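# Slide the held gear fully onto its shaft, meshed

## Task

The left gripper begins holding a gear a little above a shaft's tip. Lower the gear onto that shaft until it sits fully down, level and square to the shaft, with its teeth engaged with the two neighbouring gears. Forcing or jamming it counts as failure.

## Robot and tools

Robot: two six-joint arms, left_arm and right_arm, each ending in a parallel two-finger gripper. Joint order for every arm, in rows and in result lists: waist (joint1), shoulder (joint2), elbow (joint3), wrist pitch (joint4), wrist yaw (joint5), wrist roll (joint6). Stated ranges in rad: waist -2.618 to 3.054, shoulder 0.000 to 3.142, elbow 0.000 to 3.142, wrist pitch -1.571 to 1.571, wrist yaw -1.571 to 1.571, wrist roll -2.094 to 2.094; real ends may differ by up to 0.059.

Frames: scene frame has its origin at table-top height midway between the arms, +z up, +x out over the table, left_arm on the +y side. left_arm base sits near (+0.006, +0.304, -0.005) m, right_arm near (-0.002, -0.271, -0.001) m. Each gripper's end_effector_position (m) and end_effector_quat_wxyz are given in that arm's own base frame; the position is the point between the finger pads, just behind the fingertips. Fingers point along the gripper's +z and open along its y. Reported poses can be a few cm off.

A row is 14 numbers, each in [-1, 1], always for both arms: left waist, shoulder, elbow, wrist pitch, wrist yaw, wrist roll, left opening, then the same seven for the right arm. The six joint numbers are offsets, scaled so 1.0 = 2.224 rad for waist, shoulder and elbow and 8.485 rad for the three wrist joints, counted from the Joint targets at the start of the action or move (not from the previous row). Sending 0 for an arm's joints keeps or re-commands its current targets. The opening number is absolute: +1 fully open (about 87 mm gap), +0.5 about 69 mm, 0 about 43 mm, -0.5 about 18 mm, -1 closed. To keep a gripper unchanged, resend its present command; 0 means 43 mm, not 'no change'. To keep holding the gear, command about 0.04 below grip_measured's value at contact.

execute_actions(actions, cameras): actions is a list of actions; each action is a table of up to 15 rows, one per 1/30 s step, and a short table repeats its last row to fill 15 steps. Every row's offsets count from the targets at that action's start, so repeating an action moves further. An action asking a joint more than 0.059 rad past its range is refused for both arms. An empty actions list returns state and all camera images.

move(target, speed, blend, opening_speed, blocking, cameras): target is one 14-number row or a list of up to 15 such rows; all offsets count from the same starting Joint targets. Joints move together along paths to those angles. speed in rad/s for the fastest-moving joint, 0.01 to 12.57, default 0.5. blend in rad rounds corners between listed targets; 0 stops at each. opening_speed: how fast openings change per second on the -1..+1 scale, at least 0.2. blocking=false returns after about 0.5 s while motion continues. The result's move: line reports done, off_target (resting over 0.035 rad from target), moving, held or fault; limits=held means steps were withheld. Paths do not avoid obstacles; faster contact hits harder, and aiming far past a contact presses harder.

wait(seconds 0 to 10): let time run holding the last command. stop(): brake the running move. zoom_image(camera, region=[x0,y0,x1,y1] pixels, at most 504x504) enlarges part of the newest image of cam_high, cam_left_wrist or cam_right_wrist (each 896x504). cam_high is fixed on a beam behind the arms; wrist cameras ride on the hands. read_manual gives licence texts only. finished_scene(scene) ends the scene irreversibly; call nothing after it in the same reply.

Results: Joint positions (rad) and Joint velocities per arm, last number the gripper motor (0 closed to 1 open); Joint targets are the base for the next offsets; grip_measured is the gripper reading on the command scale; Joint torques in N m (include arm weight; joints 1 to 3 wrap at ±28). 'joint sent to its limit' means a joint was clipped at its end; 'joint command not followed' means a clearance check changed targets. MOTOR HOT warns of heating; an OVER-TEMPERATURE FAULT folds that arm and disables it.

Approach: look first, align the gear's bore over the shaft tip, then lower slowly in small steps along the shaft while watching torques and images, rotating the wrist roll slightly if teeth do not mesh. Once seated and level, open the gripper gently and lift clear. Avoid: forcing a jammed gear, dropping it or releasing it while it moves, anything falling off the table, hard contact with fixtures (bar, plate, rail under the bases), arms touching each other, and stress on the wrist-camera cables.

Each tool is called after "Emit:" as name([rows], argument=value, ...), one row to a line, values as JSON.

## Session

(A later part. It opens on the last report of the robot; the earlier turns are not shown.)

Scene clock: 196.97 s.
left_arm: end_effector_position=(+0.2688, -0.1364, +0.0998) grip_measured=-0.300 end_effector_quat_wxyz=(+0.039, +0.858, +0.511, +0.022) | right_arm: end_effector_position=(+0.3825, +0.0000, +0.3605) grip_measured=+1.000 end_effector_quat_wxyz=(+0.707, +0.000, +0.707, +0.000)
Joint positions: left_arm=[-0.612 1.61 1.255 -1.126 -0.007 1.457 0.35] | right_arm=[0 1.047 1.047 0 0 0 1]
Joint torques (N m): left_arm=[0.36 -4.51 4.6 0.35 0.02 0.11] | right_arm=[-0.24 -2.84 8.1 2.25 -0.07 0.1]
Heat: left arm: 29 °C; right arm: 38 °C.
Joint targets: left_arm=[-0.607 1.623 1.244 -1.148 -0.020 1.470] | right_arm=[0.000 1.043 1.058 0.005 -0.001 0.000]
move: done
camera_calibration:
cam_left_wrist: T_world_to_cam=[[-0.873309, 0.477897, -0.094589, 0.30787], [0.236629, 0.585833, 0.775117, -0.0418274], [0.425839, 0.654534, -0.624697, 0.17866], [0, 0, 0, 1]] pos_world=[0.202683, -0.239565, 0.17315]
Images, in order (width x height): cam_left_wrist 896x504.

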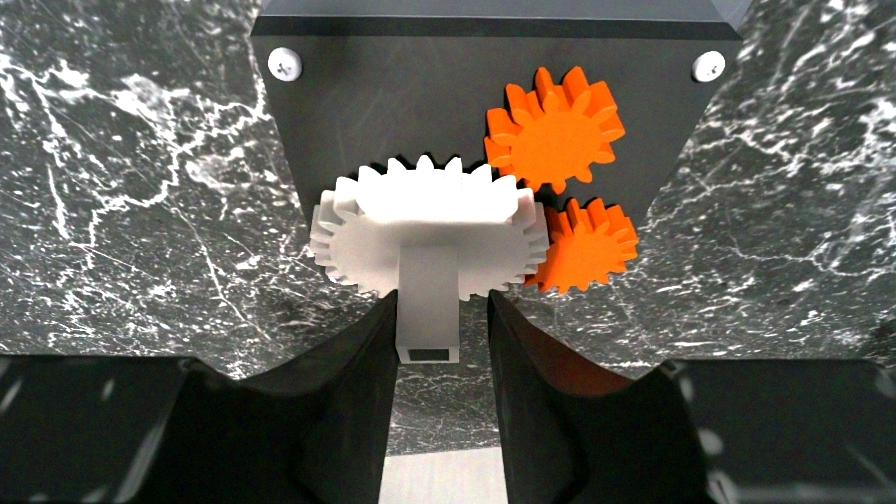

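Emit:
move([
  [0,0,0,0,0,0,0.1,0,0,0,0,0,0,1],
  [0,0.0,0.0855,-0.0224,0,0,0.1,0,0,0,0,0,0,1],
], speed=0.3, opening_speed=0.8, cameras=["cam_left_wrist","cam_high"])

Emit:
zoom_image(camera="cam_left_wrist", region=[320, 0, 700, 300])

Emit:
zoom_image(camera="cam_high", region=[470, 215, 560, 305])

Scene clock: 208.17 s.
left_arm: end_effector_position=(+0.2636, -0.1326, +0.1396) grip_measured=+0.100 end_effector_quat_wxyz=(+0.025, +0.859, +0.511, +0.016) | right_arm: end_effector_position=(+0.3825, +0.0000, +0.3605) grip_measured=+1.000 end_effector_quat_wxyz=(+0.707, +0.000, +0.707, +0.000)
Joint positions: left_arm=[-0.612 1.61 1.414 -1.317 -0.008 1.457 0.55] | right_arm=[0 1.047 1.047 0 0 0 1]
Joint torques (N m): left_arm=[0.4 -4.37 7.08 0.27 0.05 0.11] | right_arm=[-0.25 -2.84 8.12 2.25 -0.06 0.09]
Heat: left arm: 29 °C; right arm: 39 °C.
Joint targets: left_arm=[-0.607 1.623 1.434 -1.339 -0.020 1.470] | right_arm=[0.000 1.043 1.058 0.005 -0.001 0.000]
move: done
camera_calibration:
cam_left_wrist: T_world_to_cam=[[-0.875387, 0.479259, -0.0633142, 0.301671], [0.256319, 0.571191, 0.77977, -0.0813769], [0.409876, 0.666372, -0.622857, 0.208733], [0, 0, 0, 1]] pos_world=[0.199383, -0.23719, 0.212566]
Images, in order (width x height): cam_high 896x504, cam_left_wrist 896x504.

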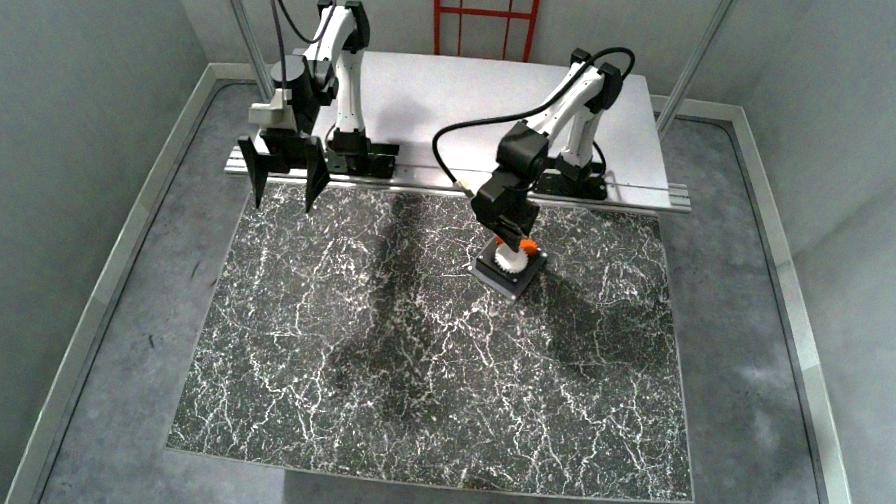

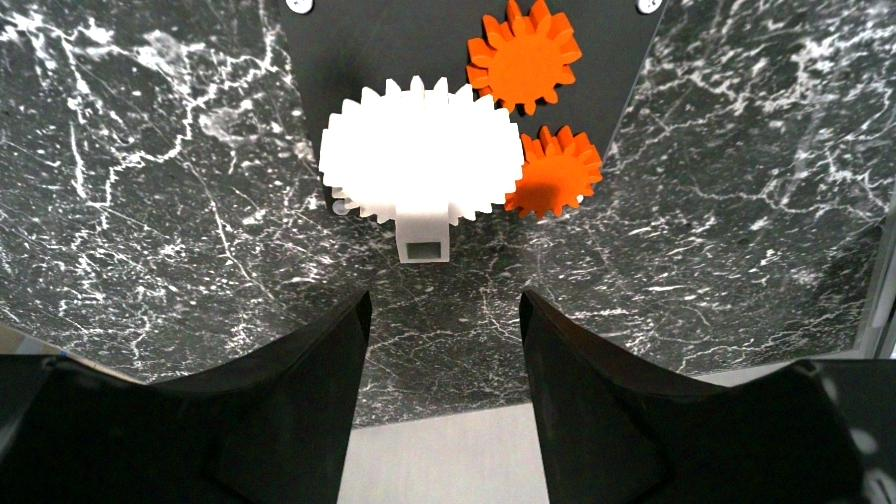

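Scaled by 1.326 from the camera's 896x504 image, which has a finer 1280x720 frame.

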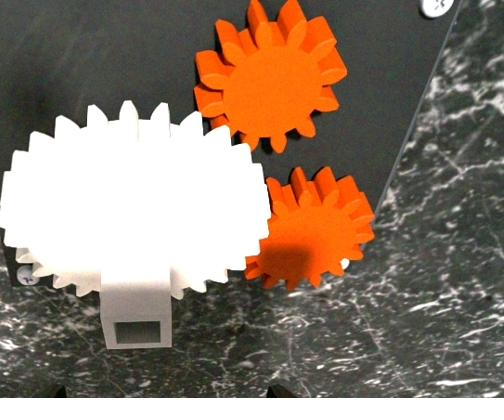

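Scaled by 5.600 from the camera's 896x504 image, which has a finer 1280x720 frame.

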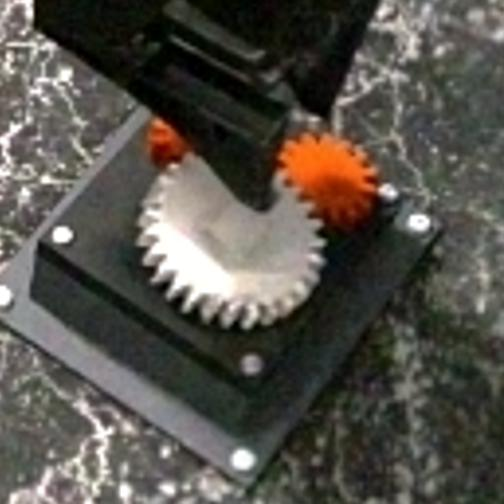

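Emit:
zoom_image(camera="cam_left_wrist", region=[450, 70, 570, 220])

Emit:
zoom_image(camera="cam_left_wrist", region=[310, 60, 450, 220])

Scaled by 3.360 from the camera's 896x504 image, which has a finer 1280x720 frame.

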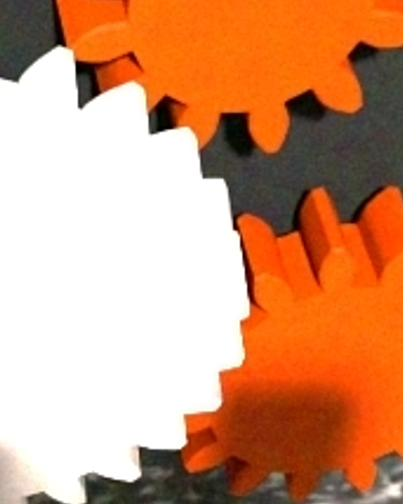

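Scaled by 3.150 from the camera's 896x504 image, which has a finer 1280x720 frame.

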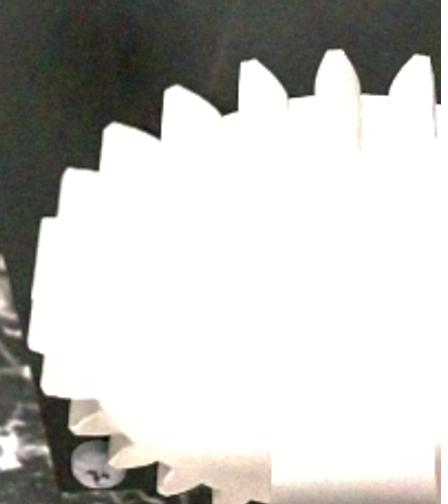

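Emit:
move([
  [-0.0081,0.0121,0.014,-0.0005,0,0,0.1,0,0,0,0,0,0,1],
  [-0.0081,0.0121,-0.0715,0.0235,0,0,0.1,0,0,0,0,0,0,1],
  [-0.0081,0.0121,-0.0715,0.0235,0,0,-0.46,0,0,0,0,0,0,1],
], speed=0.25, opening_speed=0.6, cameras=["cam_left_wrist"])

Scene clock: 256.03 s.
left_arm: end_effector_position=(+0.2711, -0.1403, +0.1007) grip_measured=-0.460 end_effector_quat_wxyz=(+0.034, +0.860, +0.508, +0.020) | right_arm: end_effector_position=(+0.3825, +0.0000, +0.3605) grip_measured=+1.000 end_effector_quat_wxyz=(+0.707, +0.000, +0.707, +0.000)
Joint positions: left_arm=[-0.619 1.634 1.284 -1.143 -0.009 1.457 0.27] | right_arm=[0 1.047 1.047 0 0 0 1]
Joint torques (N m): left_arm=[-0.64 -4.42 4.63 0.54 0.07 0.11] | right_arm=[-0.24 -2.84 8.09 2.25 -0.06 0.09]
Heat: left arm: 31 °C; right arm: 40 °C.
Joint targets: left_arm=[-0.625 1.650 1.275 -1.139 -0.020 1.470] | right_arm=[0.000 1.043 1.058 0.005 -0.001 0.000]
move: done
camera_calibration:
cam_left_wrist: T_world_to_cam=[[-0.870814, 0.484412, -0.0838364, 0.311021], [0.246835, 0.578303, 0.777585, -0.0448635], [0.425155, 0.656438, -0.623163, 0.181007], [0, 0, 0, 1]] pos_world=[0.204959, -0.243537, 0.173757]
Images, in order (width x height): cam_left_wrist 896x504.

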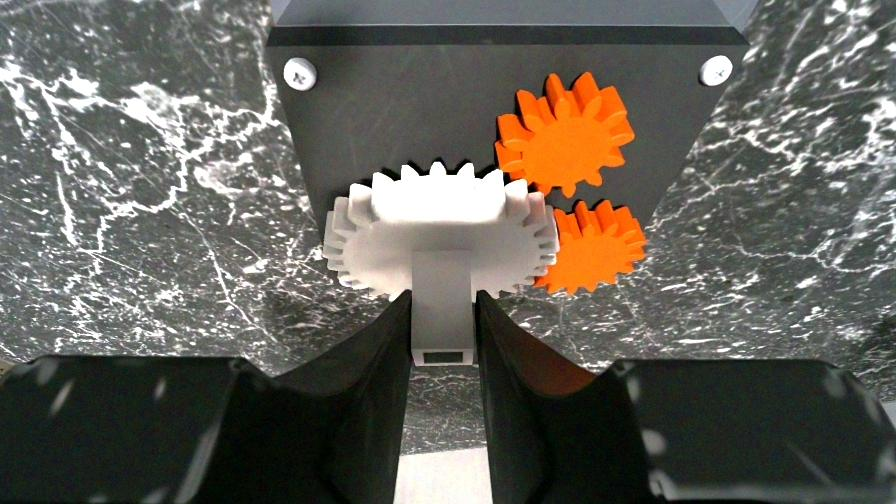

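Emit:
move(target=[0,0,0,0,0,0.026,-0.46,0,0,0,0,0,0,1], speed=0.1, cameras=["cam_left_wrist"])

Emit:
zoom_image(camera="cam_left_wrist", region=[440, 50, 680, 310])

Scene clock: 263.83 s.
left_arm: end_effector_position=(+0.2751, -0.1429, +0.1011) grip_measured=-0.460 end_effector_quat_wxyz=(+0.025, +0.909, +0.415, +0.020) | right_arm: end_effector_position=(+0.3825, +0.0000, +0.3605) grip_measured=+1.000 end_effector_quat_wxyz=(+0.707, +0.000, +0.707, +0.000)
Joint positions: left_arm=[-0.619 1.634 1.284 -1.159 -0.009 1.666 0.27] | right_arm=[0 1.047 1.047 0 0 0 1]
Joint torques (N m): left_arm=[-0.72 -4.37 4.71 0.68 0.06 0.25] | right_arm=[-0.24 -2.82 8.1 2.25 -0.07 0.1]
Heat: left arm: 31 °C; right arm: 40 °C.
Joint targets: left_arm=[-0.625 1.650 1.275 -1.139 -0.020 1.691] | right_arm=[0.000 1.043 1.058 0.005 -0.001 0.000]
move: done
camera_calibration:
cam_left_wrist: T_world_to_cam=[[-0.751457, 0.656467, -0.0660578, 0.305689], [0.36421, 0.496216, 0.788112, -0.0896827], [0.550149, 0.568174, -0.611977, 0.133191], [0, 0, 0, 1]] pos_world=[0.1891, -0.231848, 0.172383]
Images, in order (width x height): cam_left_wrist 896x504.

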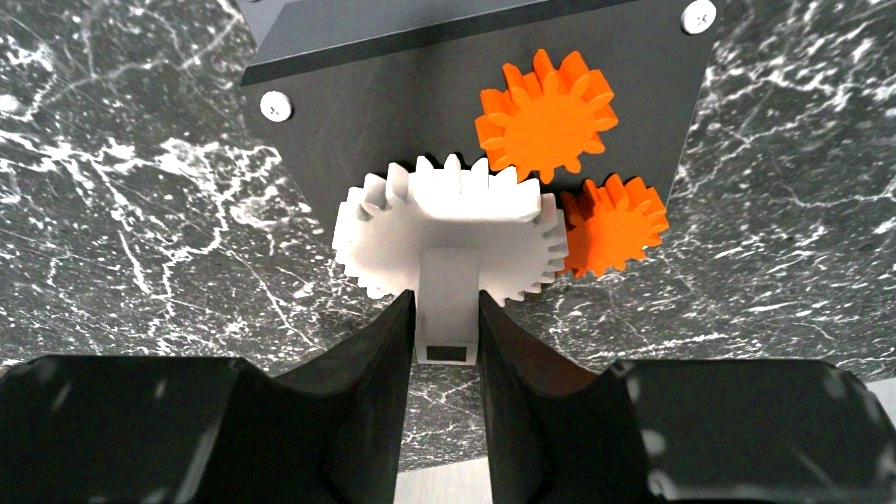

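Scaled by 1.938 from the camera's 896x504 image, which has a finer 1280x720 frame.

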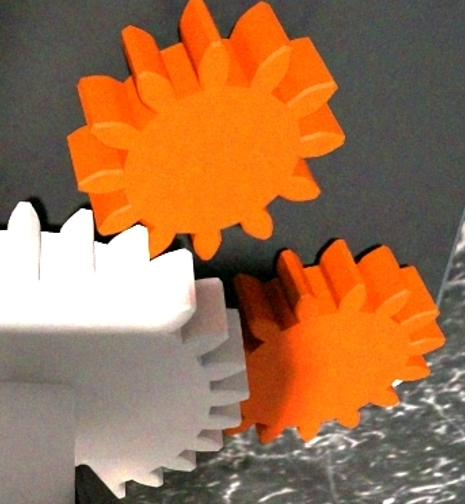

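Emit:
move(target=[0,0,0,0,0,-0.0185,-0.46,0,0,0,0,0,0,1], speed=0.1, cameras=["cam_left_wrist"])

Emit:
zoom_image(camera="cam_left_wrist", region=[440, 50, 680, 310])

Scene clock: 273.63 s.
left_arm: end_effector_position=(+0.2731, -0.1413, +0.1009) grip_measured=-0.460 end_effector_quat_wxyz=(+0.030, +0.883, +0.468, +0.020) | right_arm: end_effector_position=(+0.3825, +0.0000, +0.3605) grip_measured=+1.000 end_effector_quat_wxyz=(+0.707, +0.000, +0.707, +0.000)
Joint positions: left_arm=[-0.619 1.634 1.284 -1.149 -0.009 1.548 0.27] | right_arm=[0 1.047 1.047 0 0 0 1]
Joint torques (N m): left_arm=[-0.72 -4.37 4.68 0.59 0.08 -0.18] | right_arm=[-0.24 -2.84 8.1 2.25 -0.07 0.09]
Heat: left arm: 31 °C; right arm: 40 °C.
Joint targets: left_arm=[-0.625 1.650 1.275 -1.139 -0.020 1.534] | right_arm=[0.000 1.043 1.058 0.005 -0.001 0.000]
move: done
camera_calibration:
cam_left_wrist: T_world_to_cam=[[-0.823162, 0.562565, -0.0769738, 0.310559], [0.299514, 0.545373, 0.782854, -0.064498], [0.482386, 0.621361, -0.617426, 0.159811], [0, 0, 0, 1]] pos_world=[0.197868, -0.238835, 0.173069]
Images, in order (width x height): cam_left_wrist 896x504.

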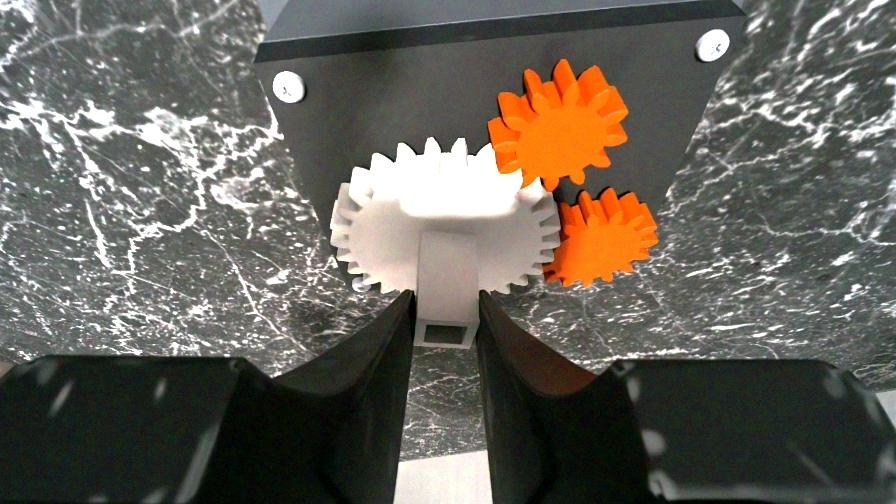

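Scaled by 1.938 from the camera's 896x504 image, which has a finer 1280x720 frame.

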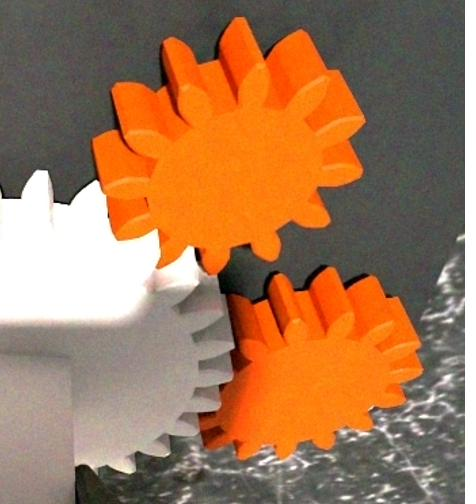

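Emit:
move([
  [0,0,0,0,0,-0.01,-0.46,0,0,0,0,0,0,1],
  [0,0,0,0,0,0.006,-0.46,0,0,0,0,0,0,1],
], speed=0.15, cameras=["cam_left_wrist"])

Emit:
zoom_image(camera="cam_left_wrist", region=[320, 50, 680, 330])

Scene clock: 282.30 s.
left_arm: end_effector_position=(+0.2744, -0.1422, +0.1010) grip_measured=-0.460 end_effector_quat_wxyz=(+0.032, +0.886, +0.462, +0.021) | right_arm: end_effector_position=(+0.3825, +0.0000, +0.3605) grip_measured=+1.000 end_effector_quat_wxyz=(+0.707, +0.000, +0.707, +0.000)
Joint positions: left_arm=[-0.619 1.634 1.284 -1.145 -0.009 1.563 0.27] | right_arm=[0 1.047 1.047 0 0 0 1]
Joint torques (N m): left_arm=[-0.66 -4.42 4.72 0.57 0.05 0.21] | right_arm=[-0.25 -2.84 8.1 2.25 -0.07 0.09]
Heat: left arm: 31 °C; right arm: 40 °C.
Joint targets: left_arm=[-0.625 1.650 1.275 -1.139 -0.020 1.585] | right_arm=[0.000 1.043 1.058 0.005 -0.001 0.000]
move: done
camera_calibration:
cam_left_wrist: T_world_to_cam=[[-0.814658, 0.574305, -0.0806637, 0.311854], [0.30453, 0.541993, 0.783266, -0.0664135], [0.493553, 0.613529, -0.616432, 0.155564], [0, 0, 0, 1]] pos_world=[0.1975, -0.238547, 0.173069]
Images, in order (width x height): cam_left_wrist 896x504.

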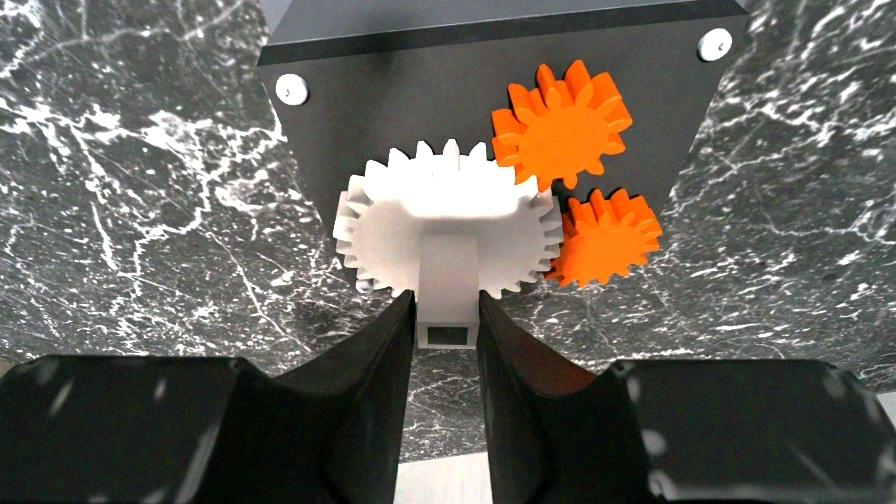

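Scaled by 1.400 from the camera's 896x504 image, which has a finer 1280x720 frame.

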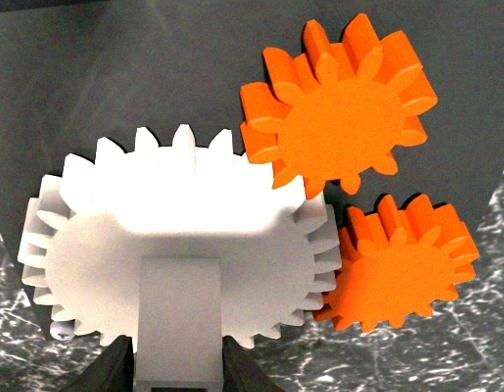

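Emit:
zoom_image(camera="cam_left_wrist", region=[500, 150, 610, 300])

Scaled by 3.360 from the camera's 896x504 image, which has a finer 1280x720 frame.

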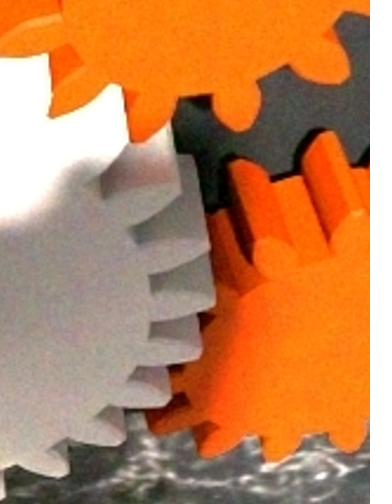

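Emit:
move([
  [0,0,0,0,0,0.012,-0.46,0,0,0,0,0,0,1],
  [0,0,0,0,0,-0.018,-0.46,0,0,0,0,0,0,1],
], speed=0.1, cameras=["cam_left_wrist"])

Emit:
zoom_image(camera="cam_left_wrist", region=[440, 90, 680, 330])

Scene clock: 296.77 s.
left_arm: end_effector_position=(+0.2715, -0.1404, +0.1008) grip_measured=-0.460 end_effector_quat_wxyz=(+0.035, +0.858, +0.512, +0.021) | right_arm: end_effector_position=(+0.3825, +0.0000, +0.3605) grip_measured=+1.000 end_effector_quat_wxyz=(+0.707, +0.000, +0.707, +0.000)
Joint positions: left_arm=[-0.619 1.634 1.284 -1.14 -0.01 1.448 0.27] | right_arm=[0 1.047 1.047 0 0 0 1]
Joint torques (N m): left_arm=[-0.65 -4.41 4.68 0.53 0.1 -0.18] | right_arm=[-0.24 -2.84 8.12 2.25 -0.07 0.09]
Heat: left arm: 31 °C; right arm: 40 °C.
Joint targets: left_arm=[-0.625 1.650 1.275 -1.139 -0.020 1.432] | right_arm=[0.000 1.043 1.058 0.005 -0.001 0.000]
move: done
camera_calibration:
cam_left_wrist: T_world_to_cam=[[-0.87466, 0.476875, -0.0869441, 0.311772], [0.239906, 0.581724, 0.777202, -0.042533], [0.421206, 0.658929, -0.623216, 0.182428], [0, 0, 0, 1]] pos_world=[0.206059, -0.244141, 0.173856]
Images, in order (width x height): cam_left_wrist 896x504.

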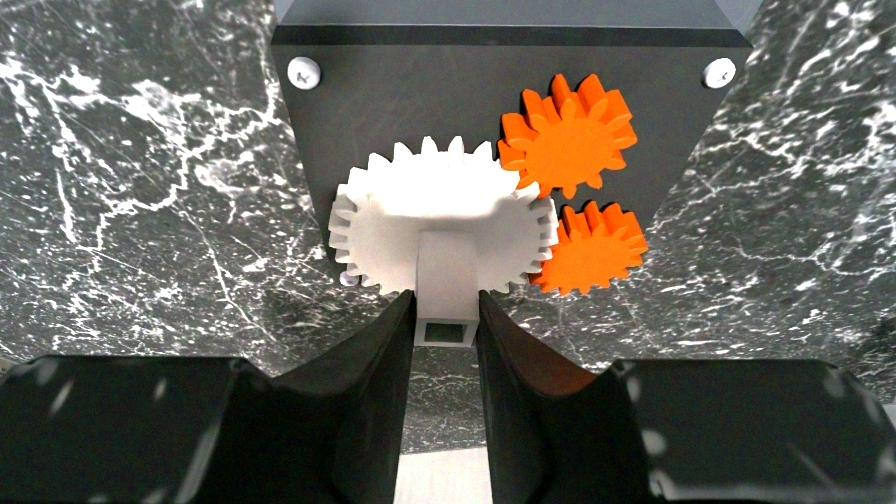

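Scaled by 2.100 from the camera's 896x504 image, which has a finer 1280x720 frame.

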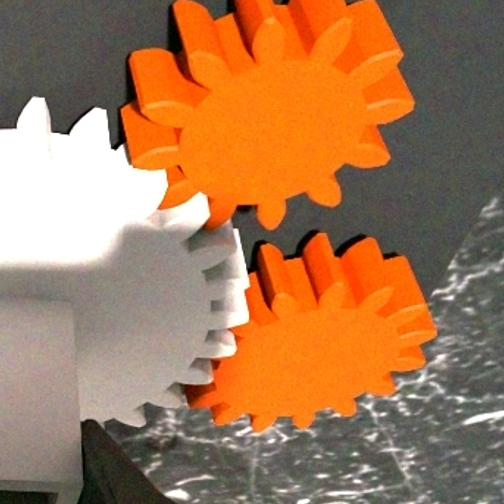

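Emit:
move([
  [0,0,0,0,0,0.02,-0.42,0,0,0,0,0,0,1],
  [0,0,0,0,0,-0.01,-0.42,0,0,0,0,0,0,1],
  [0,0,0,0,0,0.02,-0.42,0,0,0,0,0,0,1],
  [0,0,0,0,0,0.005,-0.42,0,0,0,0,0,0,1],
  [0,0,0,0,0,0.005,-0.2,0,0,0,0,0,0,1],
], speed=0.25, opening_speed=1, cameras=["cam_left_wrist"])

Emit:
zoom_image(camera="cam_left_wrist", region=[440, 90, 680, 330])

Scene clock: 310.93 s.
left_arm: end_effector_position=(+0.2722, -0.1407, +0.1008) grip_measured=-0.200 end_effector_quat_wxyz=(+0.033, +0.868, +0.495, +0.021) | right_arm: end_effector_position=(+0.3825, +0.0000, +0.3605) grip_measured=+1.000 end_effector_quat_wxyz=(+0.707, +0.000, +0.707, +0.000)
Joint positions: left_arm=[-0.619 1.634 1.284 -1.144 -0.01 1.488 0.4] | right_arm=[0 1.047 1.047 0 0 0 1]
Joint torques (N m): left_arm=[-0.69 -4.42 4.64 0.58 0.07 -0.18] | right_arm=[-0.24 -2.84 8.1 2.25 -0.07 0.09]
Heat: left arm: 31 °C; right arm: 40 °C.
Joint targets: left_arm=[-0.625 1.650 1.275 -1.139 -0.020 1.474] | right_arm=[0.000 1.043 1.058 0.005 -0.001 0.000]
move: done
camera_calibration:
cam_left_wrist: T_world_to_cam=[[-0.855252, 0.511518, -0.0830233, 0.311706], [0.263894, 0.567784, 0.779731, -0.0512906], [0.445986, 0.644957, -0.620585, 0.173368], [0, 0, 0, 1]] pos_world=[0.202802, -0.242136, 0.173461]
Images, in order (width x height): cam_left_wrist 896x504.

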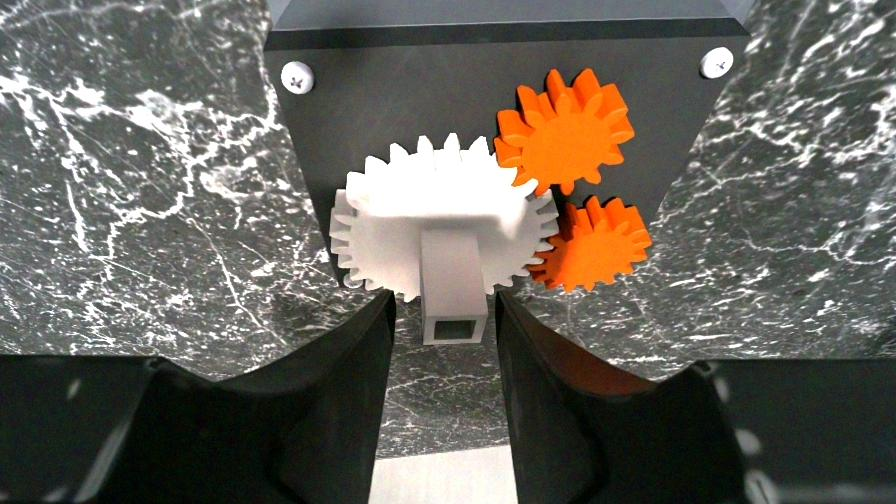

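Scaled by 2.100 from the camera's 896x504 image, which has a finer 1280x720 frame.

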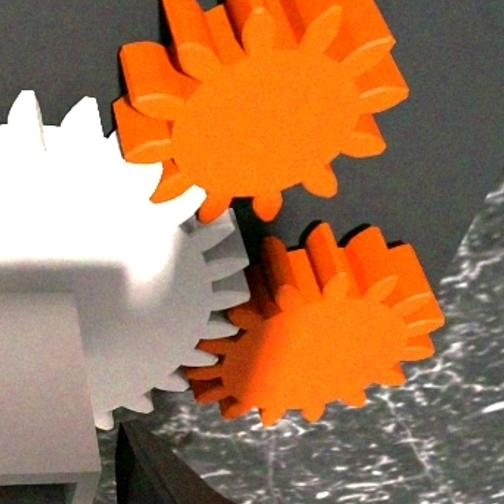

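Emit:
move([
  [0,0,0,0,0,0,0.2,0,0,0,0,0,0,1],
  [0,0.0,0.0855,-0.0224,0,0,0.2,0,0,0,0,0,0,1],
], speed=0.3, opening_speed=0.8, cameras=["cam_left_wrist"])

Emit:
zoom_image(camera="cam_left_wrist", region=[310, 0, 630, 260])

Scene clock: 317.70 s.
left_arm: end_effector_position=(+0.2724, -0.1408, +0.1412) grip_measured=+0.200 end_effector_quat_wxyz=(+0.031, +0.868, +0.495, +0.020) | right_arm: end_effector_position=(+0.3825, +0.0000, +0.3605) grip_measured=+1.000 end_effector_quat_wxyz=(+0.707, +0.000, +0.707, +0.000)
Joint positions: left_arm=[-0.619 1.634 1.445 -1.308 -0.01 1.488 0.6] | right_arm=[0 1.047 1.047 0 0 0 1]
Joint torques (N m): left_arm=[-0.73 -4.37 7.1 0.32 0.08 -0.16] | right_arm=[-0.24 -2.84 8.1 2.25 -0.07 0.09]
Heat: left arm: 31 °C; right arm: 41 °C.
Joint targets: left_arm=[-0.625 1.650 1.465 -1.329 -0.020 1.474] | right_arm=[0.000 1.043 1.058 0.005 -0.001 0.000]
move: done
camera_calibration:
cam_left_wrist: T_world_to_cam=[[-0.855486, 0.511725, -0.0792593, 0.314833], [0.266323, 0.566067, 0.780154, -0.0837302], [0.44409, 0.646302, -0.620546, 0.199158], [0, 0, 0, 1]] pos_world=[0.20319, -0.242428, 0.213863]
Images, in order (width x height): cam_left_wrist 896x504.

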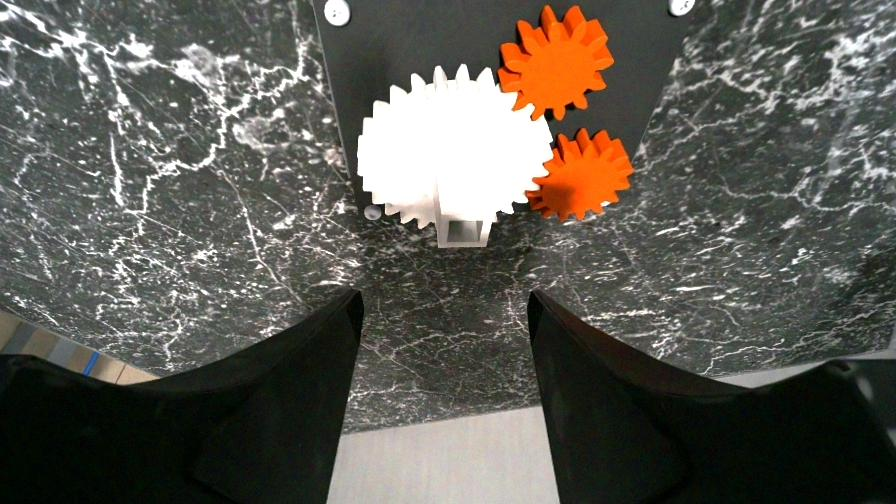

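Scaled by 1.575 from the camera's 896x504 image, which has a finer 1280x720 frame.

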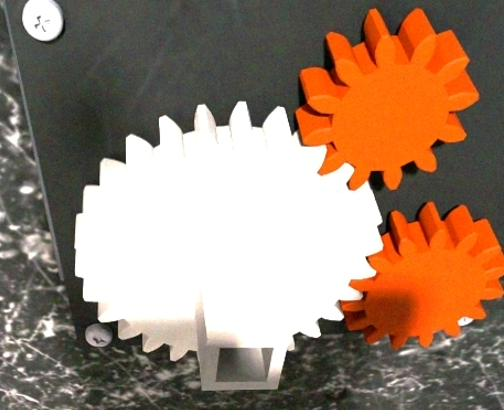

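Emit:
finished_scene(scene=2)

The scene is finished: the task was done.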